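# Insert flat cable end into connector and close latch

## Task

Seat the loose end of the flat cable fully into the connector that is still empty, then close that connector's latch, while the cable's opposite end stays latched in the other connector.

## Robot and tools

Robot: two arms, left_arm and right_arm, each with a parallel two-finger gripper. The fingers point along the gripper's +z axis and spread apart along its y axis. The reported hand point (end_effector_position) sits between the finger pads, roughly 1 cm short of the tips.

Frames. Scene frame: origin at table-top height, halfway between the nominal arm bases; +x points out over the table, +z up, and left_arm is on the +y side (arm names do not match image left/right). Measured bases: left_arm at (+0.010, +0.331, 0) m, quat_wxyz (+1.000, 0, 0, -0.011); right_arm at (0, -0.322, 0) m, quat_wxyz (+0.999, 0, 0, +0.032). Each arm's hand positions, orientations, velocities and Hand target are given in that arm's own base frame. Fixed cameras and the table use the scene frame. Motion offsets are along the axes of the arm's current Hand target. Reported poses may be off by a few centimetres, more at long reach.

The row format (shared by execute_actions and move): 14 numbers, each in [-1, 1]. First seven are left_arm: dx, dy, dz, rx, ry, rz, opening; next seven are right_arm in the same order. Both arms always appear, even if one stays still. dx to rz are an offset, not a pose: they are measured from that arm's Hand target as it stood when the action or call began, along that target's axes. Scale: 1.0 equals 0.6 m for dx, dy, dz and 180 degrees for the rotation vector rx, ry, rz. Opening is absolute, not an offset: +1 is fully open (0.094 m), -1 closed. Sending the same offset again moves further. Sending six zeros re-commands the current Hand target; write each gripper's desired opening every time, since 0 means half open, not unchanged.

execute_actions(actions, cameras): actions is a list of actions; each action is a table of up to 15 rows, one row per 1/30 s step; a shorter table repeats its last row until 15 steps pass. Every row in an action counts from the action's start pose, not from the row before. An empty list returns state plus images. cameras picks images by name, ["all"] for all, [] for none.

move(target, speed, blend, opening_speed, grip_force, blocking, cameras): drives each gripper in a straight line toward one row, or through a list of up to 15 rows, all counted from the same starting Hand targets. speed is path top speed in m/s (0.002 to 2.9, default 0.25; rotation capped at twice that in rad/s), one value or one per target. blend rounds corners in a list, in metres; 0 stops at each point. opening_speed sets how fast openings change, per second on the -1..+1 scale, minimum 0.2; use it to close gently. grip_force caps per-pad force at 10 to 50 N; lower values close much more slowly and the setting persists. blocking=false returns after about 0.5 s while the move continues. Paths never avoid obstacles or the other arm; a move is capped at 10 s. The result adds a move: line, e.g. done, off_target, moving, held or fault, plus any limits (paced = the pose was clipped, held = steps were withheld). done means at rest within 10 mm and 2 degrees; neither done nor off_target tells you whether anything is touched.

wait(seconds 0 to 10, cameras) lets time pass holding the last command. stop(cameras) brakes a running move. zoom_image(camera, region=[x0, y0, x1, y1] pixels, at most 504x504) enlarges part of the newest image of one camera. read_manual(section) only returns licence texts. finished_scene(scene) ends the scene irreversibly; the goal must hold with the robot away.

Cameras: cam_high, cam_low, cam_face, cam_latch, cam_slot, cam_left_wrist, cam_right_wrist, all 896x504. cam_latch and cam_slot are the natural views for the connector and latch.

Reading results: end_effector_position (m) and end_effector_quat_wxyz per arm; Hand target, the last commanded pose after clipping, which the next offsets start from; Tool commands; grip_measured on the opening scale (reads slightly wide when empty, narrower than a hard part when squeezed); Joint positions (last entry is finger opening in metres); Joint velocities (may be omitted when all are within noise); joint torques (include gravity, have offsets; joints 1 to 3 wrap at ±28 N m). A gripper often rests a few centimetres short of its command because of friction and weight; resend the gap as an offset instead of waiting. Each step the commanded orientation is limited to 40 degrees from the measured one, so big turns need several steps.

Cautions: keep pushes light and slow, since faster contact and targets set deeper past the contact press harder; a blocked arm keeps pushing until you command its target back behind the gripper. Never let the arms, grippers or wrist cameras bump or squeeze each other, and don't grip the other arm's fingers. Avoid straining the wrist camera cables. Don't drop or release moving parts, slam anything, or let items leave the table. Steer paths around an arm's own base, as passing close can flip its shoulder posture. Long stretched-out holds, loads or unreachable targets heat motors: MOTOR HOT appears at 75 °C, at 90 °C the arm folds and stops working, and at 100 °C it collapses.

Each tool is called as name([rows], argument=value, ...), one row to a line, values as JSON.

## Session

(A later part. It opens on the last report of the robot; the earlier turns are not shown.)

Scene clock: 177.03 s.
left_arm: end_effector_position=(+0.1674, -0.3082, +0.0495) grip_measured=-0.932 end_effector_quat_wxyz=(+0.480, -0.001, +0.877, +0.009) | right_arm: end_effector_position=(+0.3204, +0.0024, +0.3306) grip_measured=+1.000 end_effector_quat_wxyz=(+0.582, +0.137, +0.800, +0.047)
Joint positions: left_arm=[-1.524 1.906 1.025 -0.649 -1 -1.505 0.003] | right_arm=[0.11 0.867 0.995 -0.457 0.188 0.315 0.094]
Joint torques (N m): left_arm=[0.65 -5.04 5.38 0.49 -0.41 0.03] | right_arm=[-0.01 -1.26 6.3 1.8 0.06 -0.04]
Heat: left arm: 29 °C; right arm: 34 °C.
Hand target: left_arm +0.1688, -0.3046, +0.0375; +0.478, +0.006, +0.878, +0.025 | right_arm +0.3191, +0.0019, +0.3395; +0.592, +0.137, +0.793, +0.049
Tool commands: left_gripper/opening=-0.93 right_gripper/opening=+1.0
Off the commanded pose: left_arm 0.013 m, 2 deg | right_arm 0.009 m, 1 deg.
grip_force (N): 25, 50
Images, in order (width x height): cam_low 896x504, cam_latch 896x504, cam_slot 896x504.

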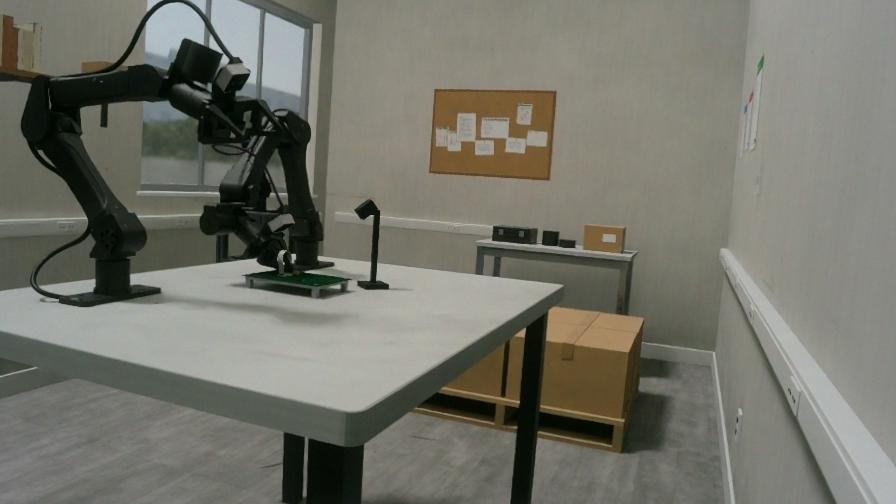

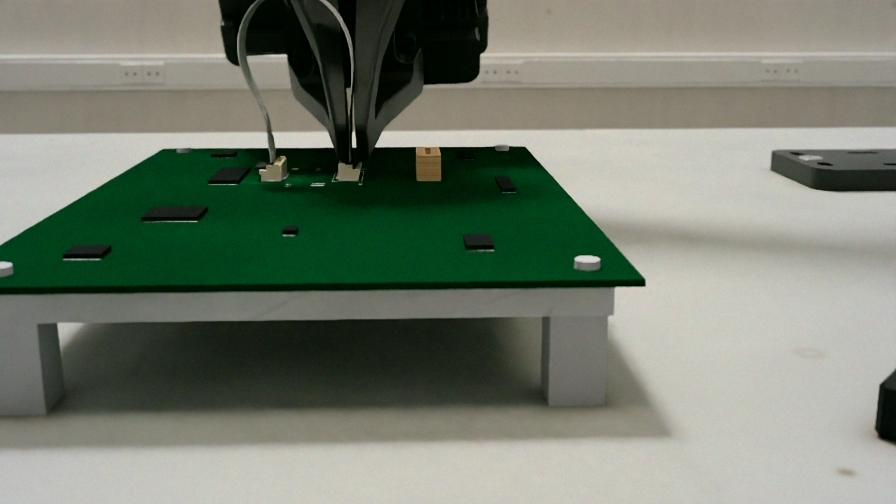

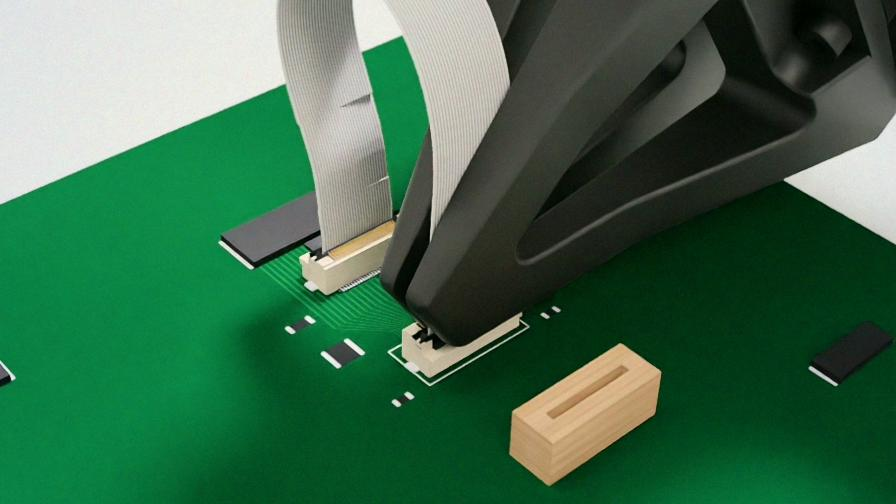

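move(target=[-0.00011, -0.0032, -0.00012, 0.00199, 0.00005, -0.00308, -0.93, 0,0,0,0,0,0,1.0], speed=0.03, cameras=["cam_slot","cam_latch"])

zoom_image(camera="cam_slot", region=[405, 310, 465, 370])

zoom_image(camera="cam_latch", region=[325, 125, 375, 185])

Scene clock: 181.03 s.
left_arm: end_effector_position=(+0.1674, -0.3083, +0.0495) grip_measured=-0.932 end_effector_quat_wxyz=(+0.480, -0.001, +0.877, +0.009) | right_arm: end_effector_position=(+0.3204, +0.0024, +0.3306) grip_measured=+1.000 end_effector_quat_wxyz=(+0.582, +0.137, +0.800, +0.047)
Joint positions: left_arm=[-1.524 1.906 1.025 -0.648 -1 -1.505 0.003] | right_arm=[0.11 0.867 0.995 -0.457 0.188 0.315 0.094]
Joint torques (N m): left_arm=[0.49 -5 5.45 0.53 -0.43 -0.01] | right_arm=[-0.02 -1.28 6.32 1.8 0.05 -0.03]
Heat: left arm: 29 °C; right arm: 34 °C.
Hand target: left_arm +0.1688, -0.3065, +0.0375; +0.478, +0.003, +0.878, +0.020 | right_arm +0.3191, +0.0019, +0.3395; +0.592, +0.137, +0.793, +0.049
Off the commanded pose: left_arm 0.012 m, 1 deg | right_arm 0.009 m, 1 deg.
grip_force (N): 25, 50
move: off_target (left_arm)
Images, in order (width x height): cam_latch 896x504, cam_slot 896x504.

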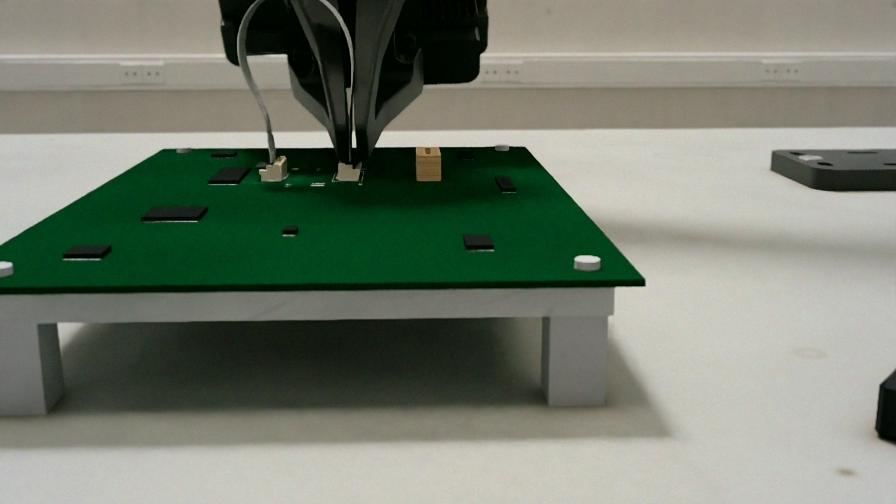

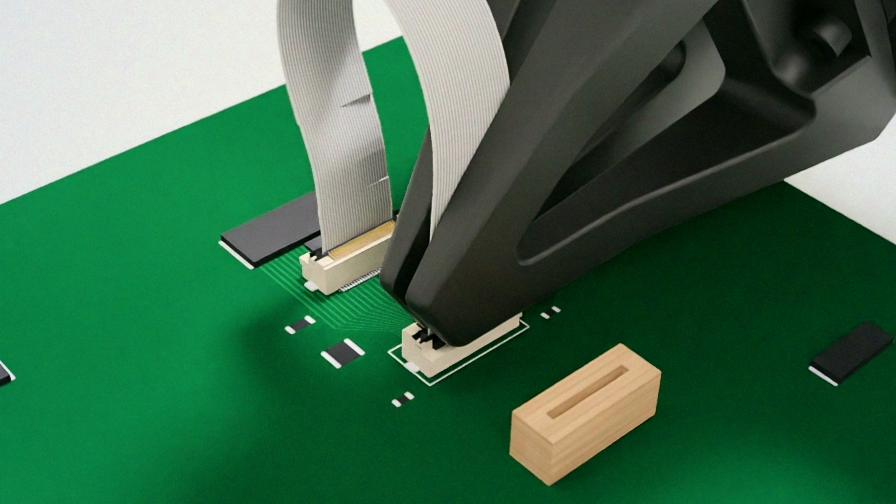

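Scaled by 8.400 from the camera's 896x504 image, which has a finer 1280x720 frame.

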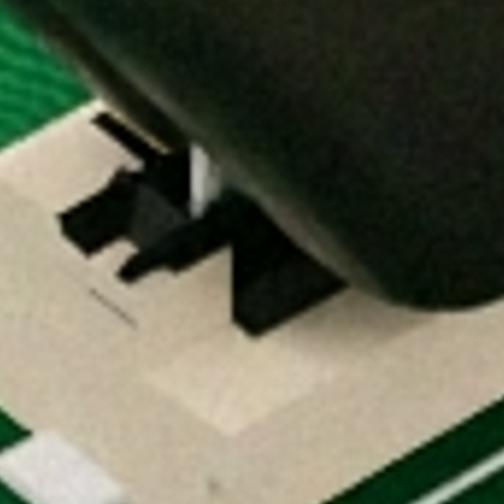

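Scaled by 8.400 from the camera's 896x504 image, which has a finer 1280x720 frame.

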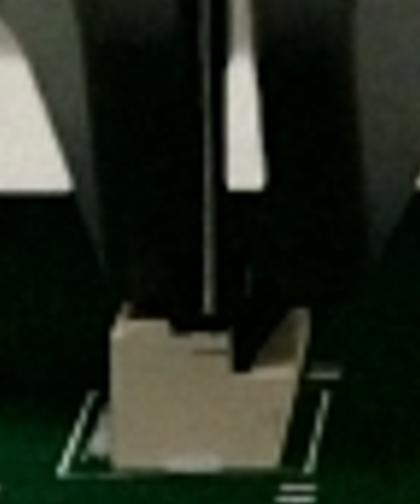

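move(target=[-0.00247, -0.00304, -0.00165, 0.00274, 0.00007, -0.00425, -0.93, 0,0,0,0,0,0,1.0], speed=0.03, cameras=["cam_slot","cam_latch"])

zoom_image(camera="cam_slot", region=[405, 310, 465, 370])

zoom_image(camera="cam_latch", region=[325, 125, 375, 185])

Scene clock: 183.93 s.
left_arm: end_effector_position=(+0.1674, -0.3084, +0.0495) grip_measured=-0.932 end_effector_quat_wxyz=(+0.480, -0.002, +0.877, +0.009) | right_arm: end_effector_position=(+0.3204, +0.0024, +0.3306) grip_measured=+1.000 end_effector_quat_wxyz=(+0.582, +0.137, +0.800, +0.047)
Joint positions: left_arm=[-1.524 1.906 1.025 -0.647 -1 -1.505 0.003] | right_arm=[0.11 0.867 0.995 -0.457 0.188 0.315 0.094]
Joint torques (N m): left_arm=[0.58 -5.39 5.52 0.61 -0.41 0.03] | right_arm=[0.01 -1.26 6.32 1.8 0.06 -0.04]
Heat: left arm: 29 °C; right arm: 34 °C.
Hand target: left_arm +0.1688, -0.3084, +0.0392; +0.478, -0.001, +0.878, +0.013 | right_arm +0.3191, +0.0019, +0.3395; +0.592, +0.137, +0.793, +0.049
Off the commanded pose: left_arm 0.010 m, 1 deg | right_arm 0.009 m, 1 deg.
grip_force (N): 25, 50
move: done
Images, in order (width x height): cam_latch 896x504, cam_slot 896x504.

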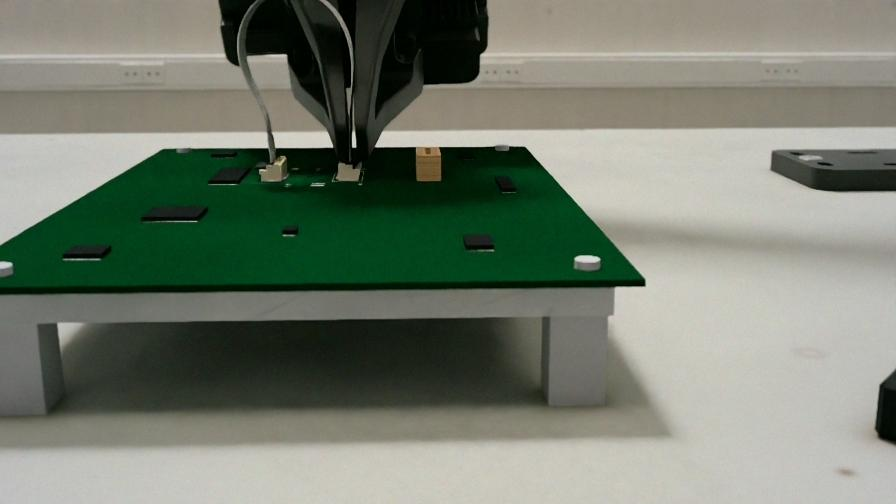

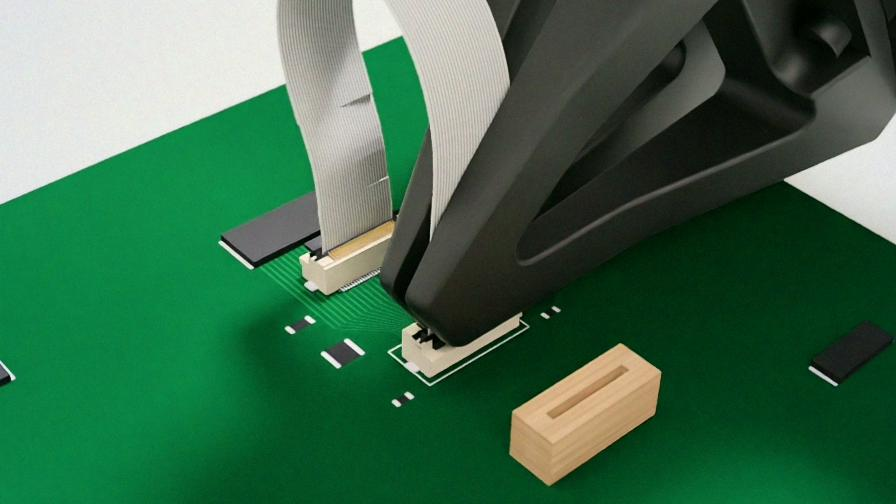

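Scaled by 8.400 from the camera's 896x504 image, which has a finer 1280x720 frame.

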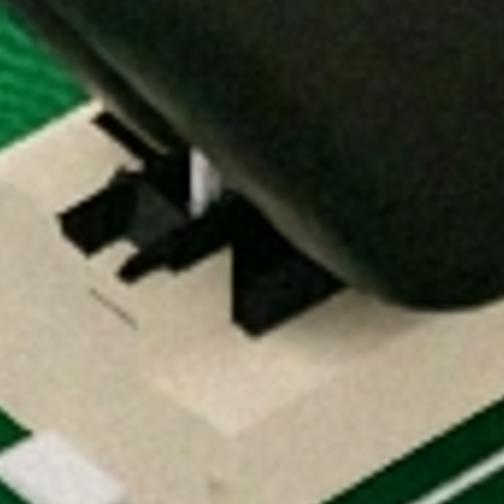

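Scaled by 8.400 from the camera's 896x504 image, which has a finer 1280x720 frame.

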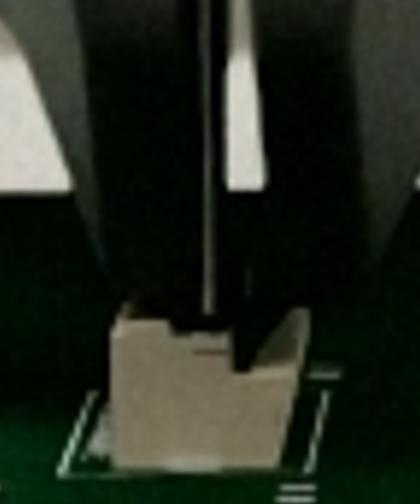

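move(target=[-0.01244, -0.0001, -0.0013, 0.0008, -0.0111, -0.0016, -0.93, 0,0,0,0,0,0,1.0], speed=0.03, cameras=["cam_slot","cam_latch"])

zoom_image(camera="cam_slot", region=[405, 290, 485, 370])

zoom_image(camera="cam_latch", region=[325, 125, 375, 185])

Scene clock: 187.83 s.
left_arm: end_effector_position=(+0.1683, -0.3104, +0.0506) grip_measured=-0.932 end_effector_quat_wxyz=(+0.483, -0.005, +0.876, +0.003) | right_arm: end_effector_position=(+0.3204, +0.0024, +0.3306) grip_measured=+1.000 end_effector_quat_wxyz=(+0.582, +0.137, +0.800, +0.047)
Joint positions: left_arm=[-1.523 1.906 1.025 -0.634 -1.007 -1.504 0.003] | right_arm=[0.11 0.867 0.995 -0.457 0.188 0.315 0.094]
Joint torques (N m): left_arm=[0.46 -5.91 5.31 0.55 -0.67 0.04] | right_arm=[0.01 -1.28 6.32 1.8 0.06 -0.04]
Heat: left arm: 30 °C; right arm: 34 °C.
Hand target: left_arm +0.1722, -0.3085, +0.0459; +0.494, -0.002, +0.870, +0.011 | right_arm +0.3191, +0.0019, +0.3395; +0.592, +0.137, +0.793, +0.049
Off the commanded pose: left_arm 0.006 m, 2 deg | right_arm 0.009 m, 1 deg.
grip_force (N): 25, 50
move: done
Images, in order (width x height): cam_latch 896x504, cam_slot 896x504.

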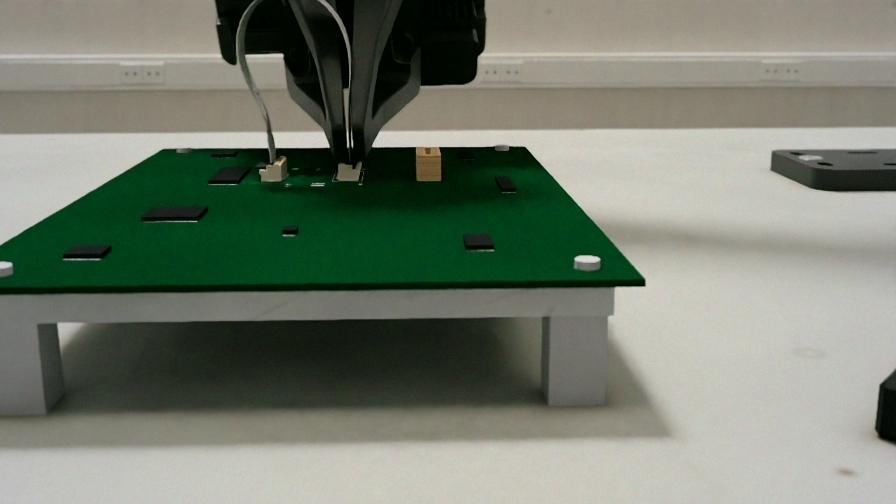

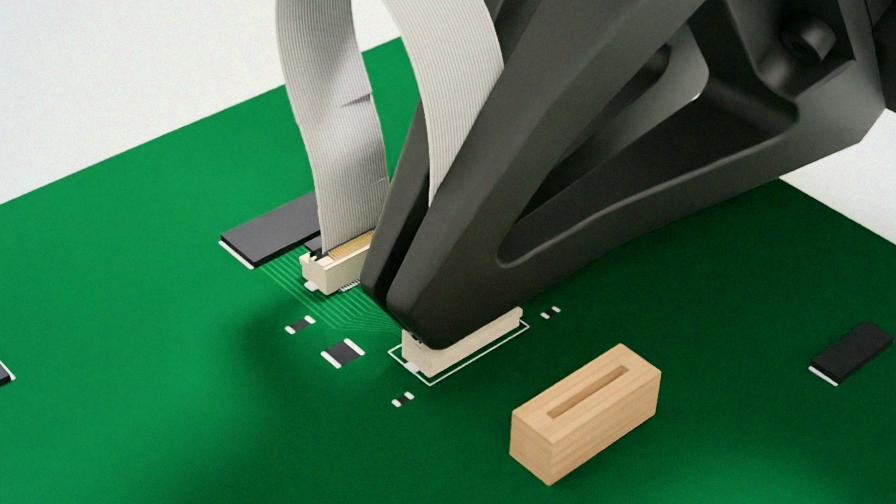

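Scaled by 6.300 from the camera's 896x504 image, which has a finer 1280x720 frame.

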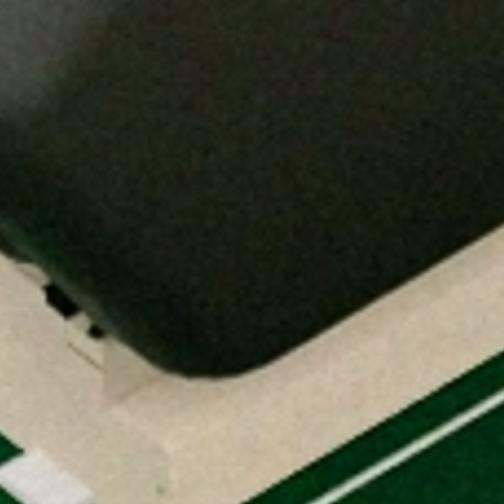

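Scaled by 8.400 from the camera's 896x504 image, which has a finer 1280x720 frame.

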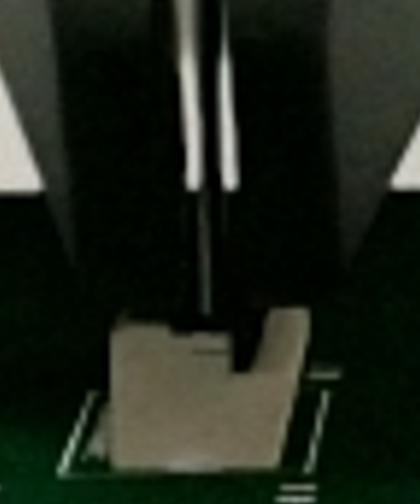

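move(target=[-0.00002, -0.00333, -0.00007, 0.00194, 0.00005, -0.00325, -0.86, 0,0,0,0,0,0,1.0], speed=0.03, cameras=["cam_slot","cam_latch"])

zoom_image(camera="cam_slot", region=[390, 280, 490, 380])

zoom_image(camera="cam_latch", region=[325, 125, 375, 185])

Scene clock: 191.13 s.
left_arm: end_effector_position=(+0.1684, -0.3124, +0.0507) grip_measured=-0.862 end_effector_quat_wxyz=(+0.483, -0.008, +0.876, -0.002) | right_arm: end_effector_position=(+0.3204, +0.0024, +0.3306) grip_measured=+1.000 end_effector_quat_wxyz=(+0.582, +0.137, +0.800, +0.047)
Joint positions: left_arm=[-1.523 1.906 1.025 -0.622 -1.007 -1.504 0.006] | right_arm=[0.11 0.867 0.995 -0.457 0.188 0.315 0.094]
Joint torques (N m): left_arm=[0.42 -5.75 5.31 0.58 -0.66 0.07] | right_arm=[-0.01 -1.26 6.32 1.8 0.05 -0.04]
Heat: left arm: 30 °C; right arm: 34 °C.
Hand target: left_arm +0.1722, -0.3106, +0.0459; +0.493, -0.005, +0.870, +0.005 | right_arm +0.3191, +0.0019, +0.3395; +0.592, +0.137, +0.793, +0.049
Off the commanded pose: left_arm 0.006 m, 2 deg | right_arm 0.009 m, 1 deg.
grip_force (N): 25, 50
move: done
Images, in order (width x height): cam_latch 896x504, cam_slot 896x504.

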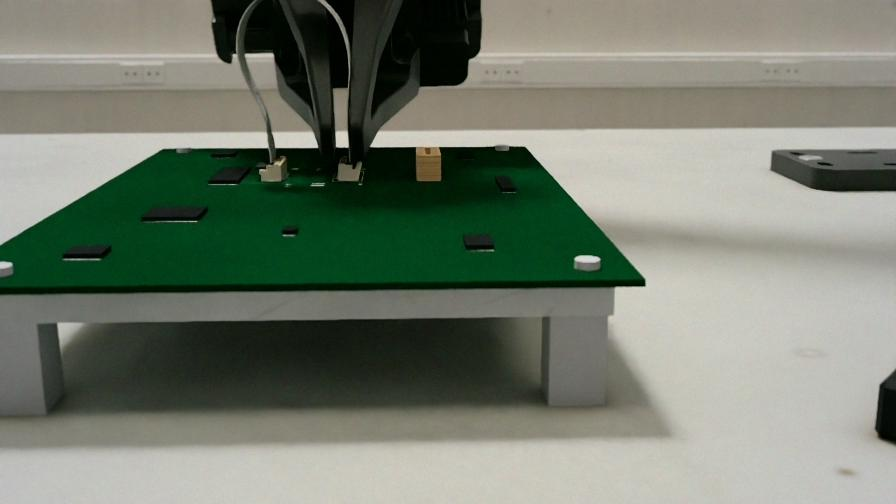

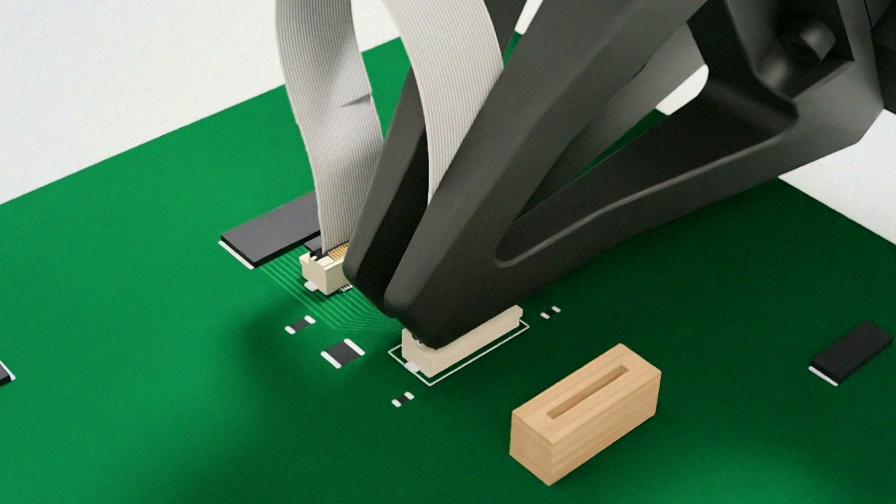

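Scaled by 5.040 from the camera's 896x504 image, which has a finer 1280x720 frame.

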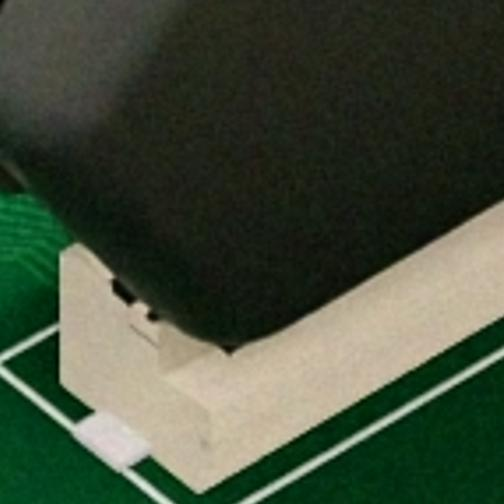

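Scaled by 8.400 from the camera's 896x504 image, which has a finer 1280x720 frame.

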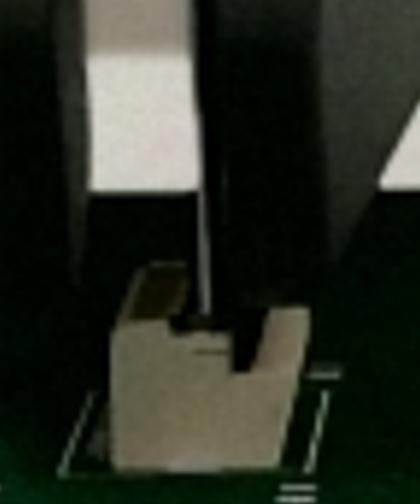

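move(target=[0.0049, 0.0001, 0.0029, -0.0016, -0.00005, 0.0026, -0.82, 0,0,0,0,0,0,1.0], speed=0.02, cameras=["cam_slot","cam_latch"])

zoom_image(camera="cam_slot", region=[390, 280, 490, 380])

zoom_image(camera="cam_latch", region=[325, 125, 375, 185])

Scene clock: 194.40 s.
left_arm: end_effector_position=(+0.1696, -0.3126, +0.0502) grip_measured=-0.822 end_effector_quat_wxyz=(+0.488, -0.007, +0.873, +0.000) | right_arm: end_effector_position=(+0.3204, +0.0024, +0.3306) grip_measured=+1.000 end_effector_quat_wxyz=(+0.582, +0.137, +0.800, +0.047)
Joint positions: left_arm=[-1.523 1.915 1.025 -0.616 -1.019 -1.504 0.008] | right_arm=[0.11 0.867 0.995 -0.457 0.188 0.315 0.094]
Joint torques (N m): left_arm=[0.58 -5.59 5.5 0.53 -0.55 0.06] | right_arm=[-0.02 -1.26 6.31 1.79 0.05 -0.03]
Heat: left arm: 30 °C; right arm: 34 °C.
Hand target: left_arm +0.1722, -0.3105, +0.0424; +0.494, -0.003, +0.870, +0.010 | right_arm +0.3191, +0.0019, +0.3395; +0.592, +0.137, +0.793, +0.049
Off the commanded pose: left_arm 0.008 m, 1 deg | right_arm 0.009 m, 1 deg.
grip_force (N): 25, 50
move: done
Images, in order (width x height): cam_latch 896x504, cam_slot 896x504.

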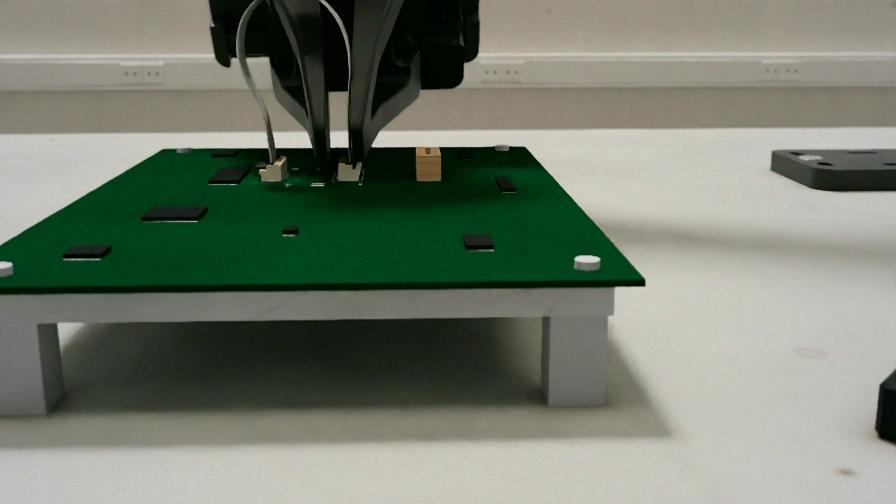

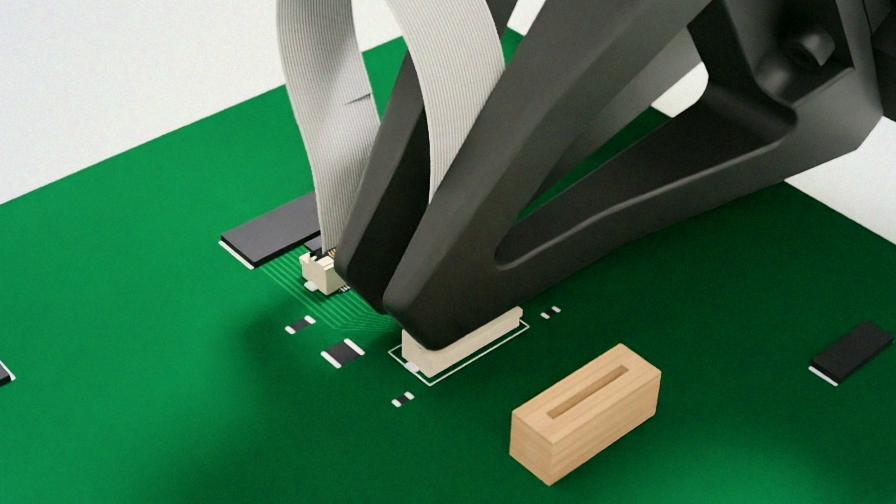

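Scaled by 5.040 from the camera's 896x504 image, which has a finer 1280x720 frame.

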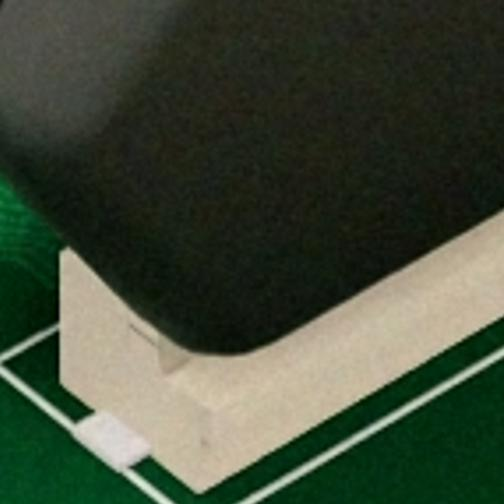

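Scaled by 8.400 from the camera's 896x504 image, which has a finer 1280x720 frame.

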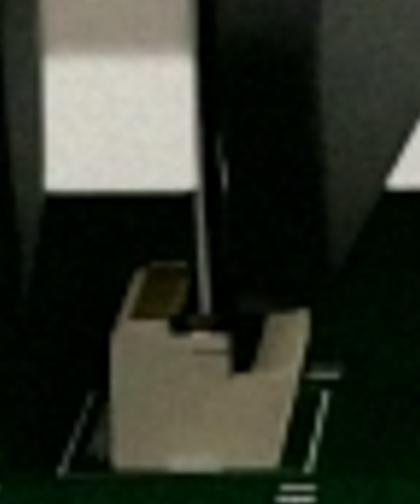

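move(target=[0.00414, 0.00663, 0.0026, -0.00228, -0.00007, 0.00382, -0.82, 0,0,0,0,0,0,1.0], speed=0.02, cameras=["cam_slot","cam_latch"])

zoom_image(camera="cam_slot", region=[390, 280, 490, 380])

zoom_image(camera="cam_latch", region=[325, 125, 375, 185])

Scene clock: 198.23 s.
left_arm: end_effector_position=(+0.1696, -0.3126, +0.0502) grip_measured=-0.822 end_effector_quat_wxyz=(+0.488, -0.007, +0.873, +0.000) | right_arm: end_effector_position=(+0.3204, +0.0024, +0.3306) grip_measured=+1.000 end_effector_quat_wxyz=(+0.582, +0.137, +0.800, +0.047)
Joint positions: left_arm=[-1.523 1.915 1.025 -0.616 -1.019 -1.503 0.008] | right_arm=[0.11 0.867 0.995 -0.457 0.188 0.315 0.094]
Joint torques (N m): left_arm=[0.39 -5.5 4.36 0.55 -0.55 0.05] | right_arm=[-0.02 -1.28 6.32 1.8 0.05 -0.04]
Heat: left arm: 29 °C; right arm: 34 °C.
Hand target: left_arm +0.1722, -0.3065, +0.0395; +0.494, +0.001, +0.870, +0.016 | right_arm +0.3191, +0.0019, +0.3395; +0.592, +0.137, +0.793, +0.049
Off the commanded pose: left_arm 0.013 m, 2 deg | right_arm 0.009 m, 1 deg.
grip_force (N): 25, 50
move: off_target (left_arm)
Images, in order (width x height): cam_latch 896x504, cam_slot 896x504.

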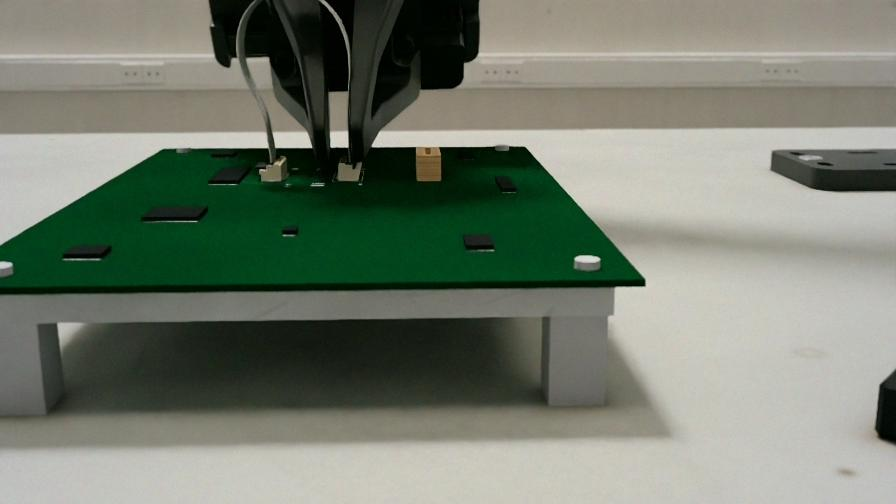

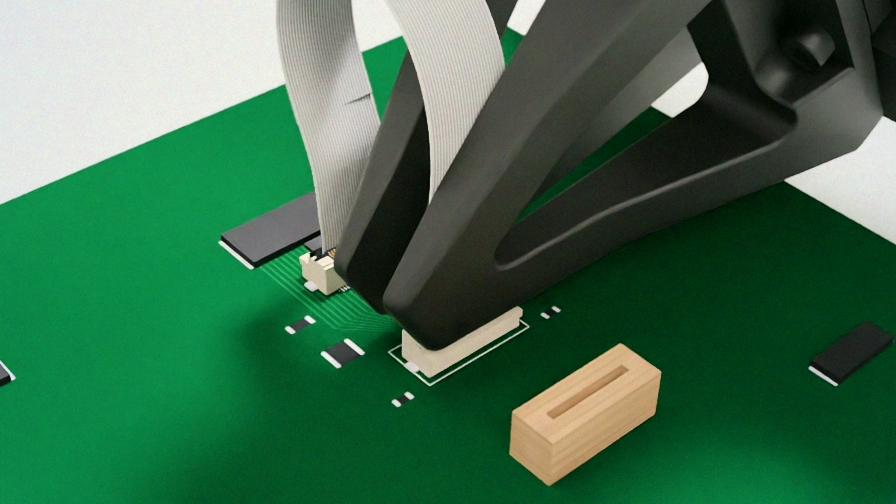

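Scaled by 5.040 from the camera's 896x504 image, which has a finer 1280x720 frame.

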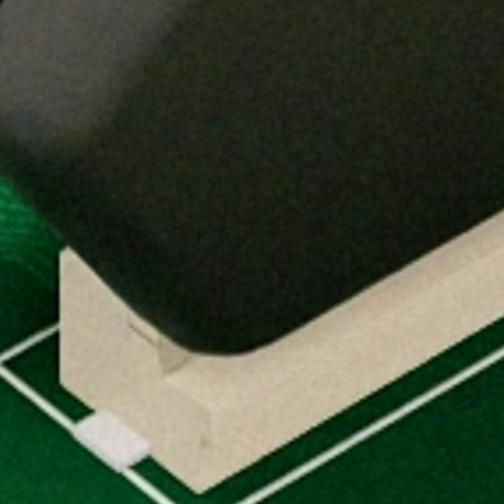

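Scaled by 8.400 from the camera's 896x504 image, which has a finer 1280x720 frame.

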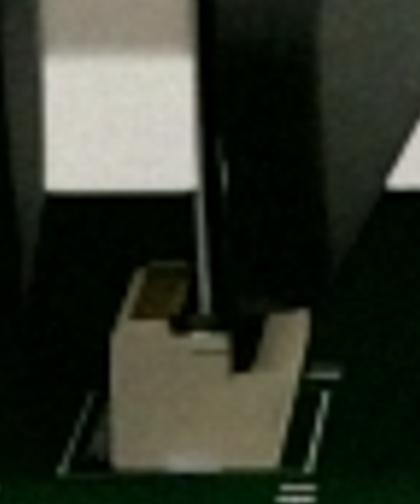

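move(target=[0.00414, 0.00663, 0.0026, -0.00228, -0.00007, 0.00382, -0.82, 0,0,0,0,0,0,1.0], speed=0.02, cameras=["cam_slot","cam_latch"])

zoom_image(camera="cam_slot", region=[390, 280, 490, 380])

zoom_image(camera="cam_latch", region=[325, 125, 375, 185])

Scene clock: 199.90 s.
left_arm: end_effector_position=(+0.1703, -0.3104, +0.0492) grip_measured=-0.822 end_effector_quat_wxyz=(+0.492, -0.006, +0.871, +0.001) | right_arm: end_effector_position=(+0.3204, +0.0024, +0.3306) grip_measured=+1.000 end_effector_quat_wxyz=(+0.582, +0.137, +0.800, +0.047)
Joint positions: left_arm=[-1.523 1.915 1.014 -0.607 -1.027 -1.502 0.008] | right_arm=[0.11 0.867 0.995 -0.457 0.188 0.315 0.094]
Joint torques (N m): left_arm=[0.53 -5.33 4.11 0.5 -0.51 0.07] | right_arm=[0.01 -1.26 6.31 1.8 0.06 -0.04]
Heat: left arm: 29 °C; right arm: 34 °C.
Hand target: left_arm +0.1722, -0.3025, +0.0367; +0.494, +0.004, +0.869, +0.022 | right_arm +0.3191, +0.0019, +0.3395; +0.592, +0.137, +0.793, +0.049
Off the commanded pose: left_arm 0.015 m, 3 deg | right_arm 0.009 m, 1 deg.
grip_force (N): 25, 50
move: off_target (left_arm)
Images, in order (width x height): cam_latch 896x504, cam_slot 896x504.

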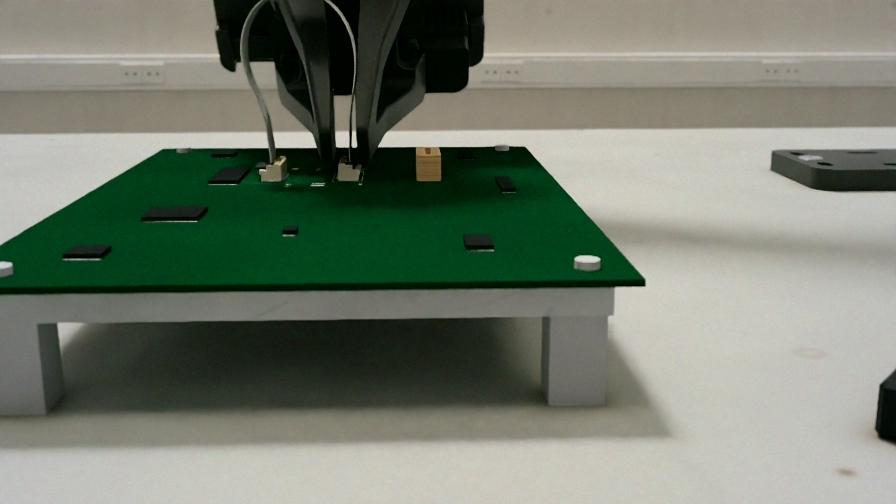

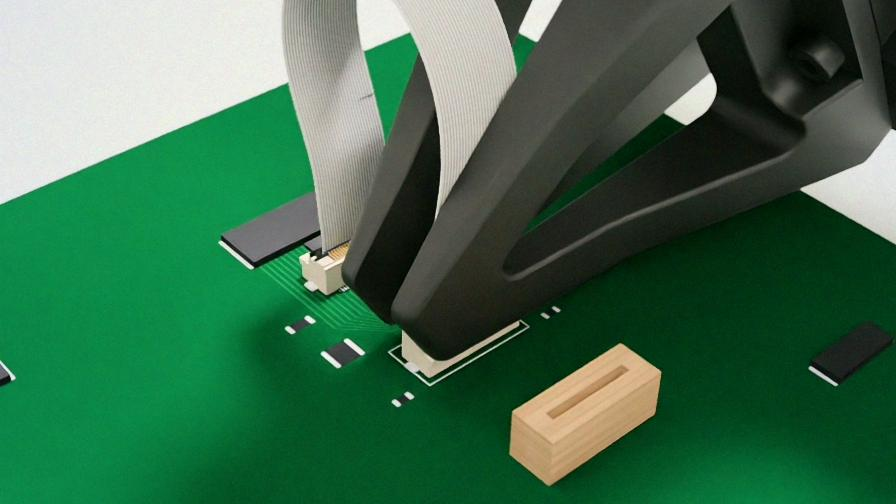

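Scaled by 5.040 from the camera's 896x504 image, which has a finer 1280x720 frame.

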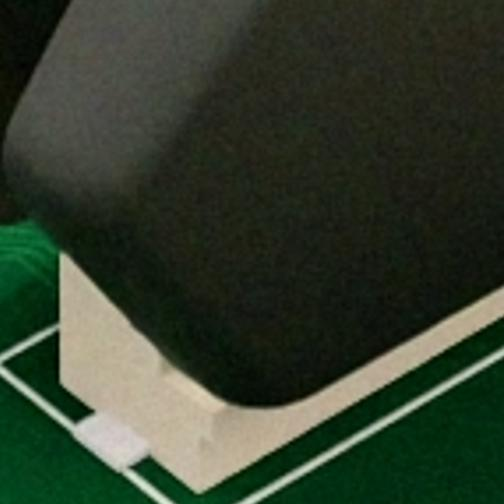

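Scaled by 8.400 from the camera's 896x504 image, which has a finer 1280x720 frame.

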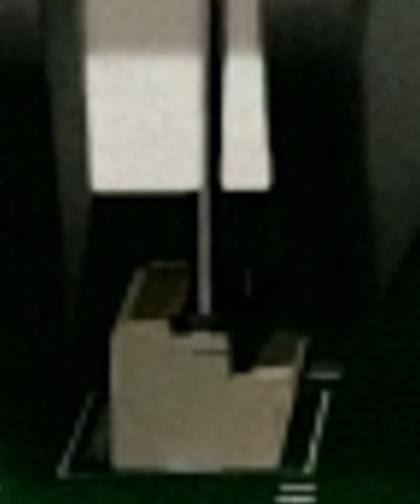

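move(target=[-0.0125, 0.0001, -0.00085, 0.0005, -0.0111, -0.0018, -0.82, 0,0,0,0,0,0,1.0], speed=0.03, cameras=["cam_slot","cam_latch"])

zoom_image(camera="cam_slot", region=[390, 280, 490, 380])

zoom_image(camera="cam_latch", region=[325, 125, 375, 185])

Scene clock: 203.93 s.
left_arm: end_effector_position=(+0.1711, -0.3090, +0.0491) grip_measured=-0.822 end_effector_quat_wxyz=(+0.496, -0.005, +0.868, +0.003) | right_arm: end_effector_position=(+0.3204, +0.0024, +0.3306) grip_measured=+1.000 end_effector_quat_wxyz=(+0.582, +0.137, +0.800, +0.047)
Joint positions: left_arm=[-1.523 1.915 1.007 -0.601 -1.036 -1.499 0.008] | right_arm=[0.11 0.867 0.995 -0.457 0.188 0.315 0.094]
Joint torques (N m): left_arm=[0.51 -5.67 4.53 0.45 -0.73 0.07] | right_arm=[-0.03 -1.26 6.31 1.8 0.05 -0.04]
Heat: left arm: 29 °C; right arm: 34 °C.
Hand target: left_arm +0.1756, -0.3026, +0.0434; +0.509, +0.003, +0.861, +0.020 | right_arm +0.3191, +0.0019, +0.3395; +0.592, +0.137, +0.793, +0.049
Off the commanded pose: left_arm 0.010 m, 3 deg | right_arm 0.009 m, 1 deg.
grip_force (N): 25, 50
move: off_target (left_arm)
Images, in order (width x height): cam_latch 896x504, cam_slot 896x504.

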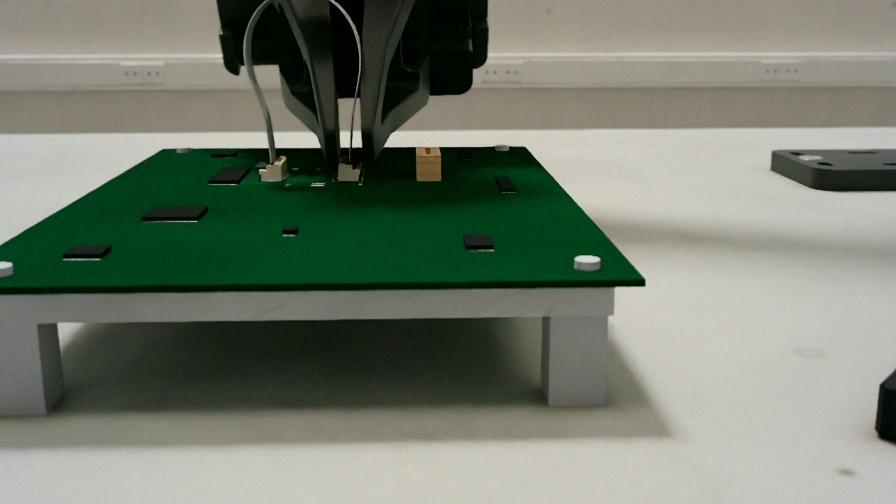

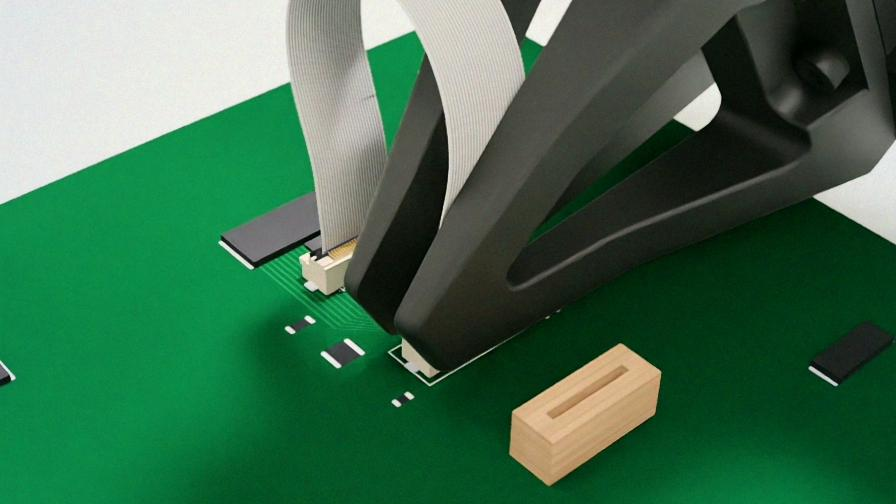

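Scaled by 5.040 from the camera's 896x504 image, which has a finer 1280x720 frame.

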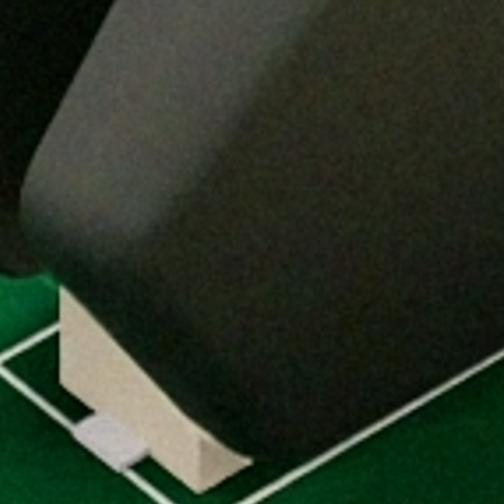

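Scaled by 8.400 from the camera's 896x504 image, which has a finer 1280x720 frame.

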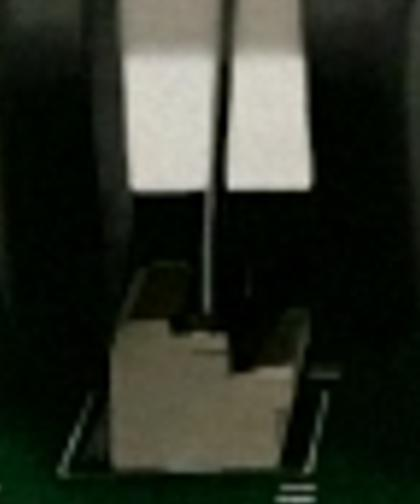

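move(target=[-0.0239, 0.0006, 0.00165, -0.00065, -0.0254, -0.0007, -0.7, 0,0,0,0,0,0,1.0], speed=0.05, cameras=["cam_slot","cam_latch"])

zoom_image(camera="cam_slot", region=[390, 280, 540, 390])

zoom_image(camera="cam_latch", region=[325, 125, 375, 185])

Scene clock: 207.93 s.
left_arm: end_effector_position=(+0.1786, -0.3105, +0.0605) grip_measured=-0.702 end_effector_quat_wxyz=(+0.526, -0.006, +0.850, +0.001) | right_arm: end_effector_position=(+0.3204, +0.0024, +0.3306) grip_measured=+1.000 end_effector_quat_wxyz=(+0.582, +0.137, +0.800, +0.047)
Joint positions: left_arm=[-1.519 1.915 1.007 -0.58 -1.107 -1.483 0.014] | right_arm=[0.11 0.867 0.995 -0.457 0.188 0.315 0.094]
Joint torques (N m): left_arm=[0.57 -5.72 4.03 0.5 -0.8 0.09] | right_arm=[0.01 -1.26 6.32 1.8 0.06 -0.04]
Heat: left arm: 29 °C; right arm: 35 °C.
Hand target: left_arm +0.1833, -0.3025, +0.0554; +0.543, +0.002, +0.840, +0.020 | right_arm +0.3191, +0.0019, +0.3395; +0.592, +0.137, +0.793, +0.049
Off the commanded pose: left_arm 0.011 m, 3 deg | right_arm 0.009 m, 1 deg.
grip_force (N): 25, 50
move: off_target (left_arm)
Images, in order (width x height): cam_latch 896x504, cam_slot 896x504.

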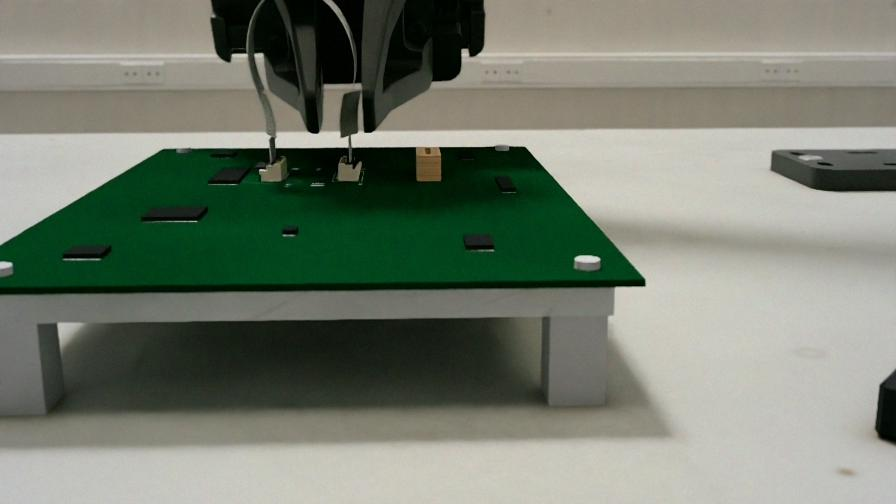

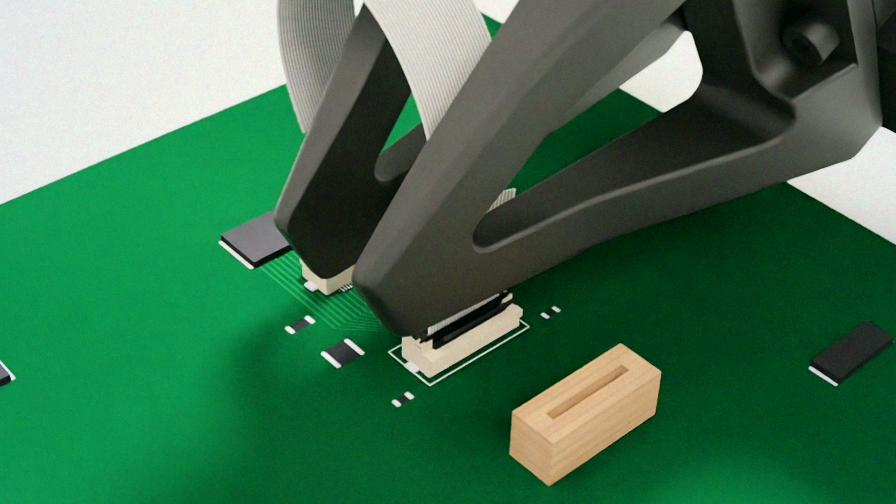

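Scaled by 3.360 from the camera's 896x504 image, which has a finer 1280x720 frame.

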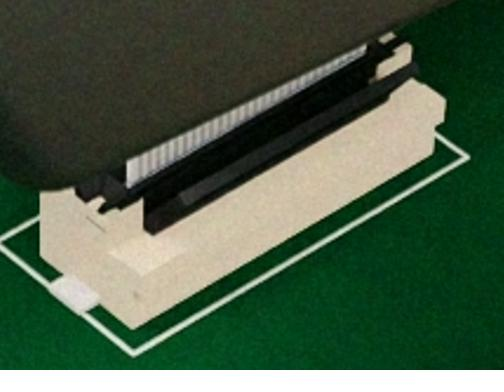

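Scaled by 8.400 from the camera's 896x504 image, which has a finer 1280x720 frame.

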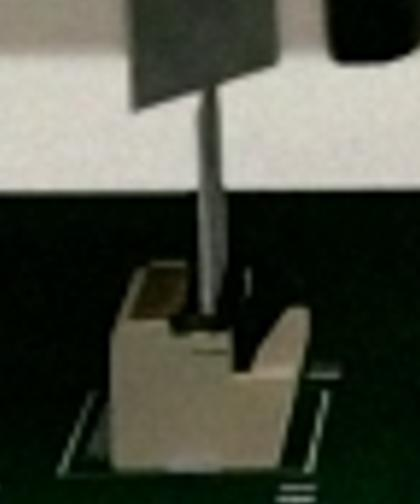

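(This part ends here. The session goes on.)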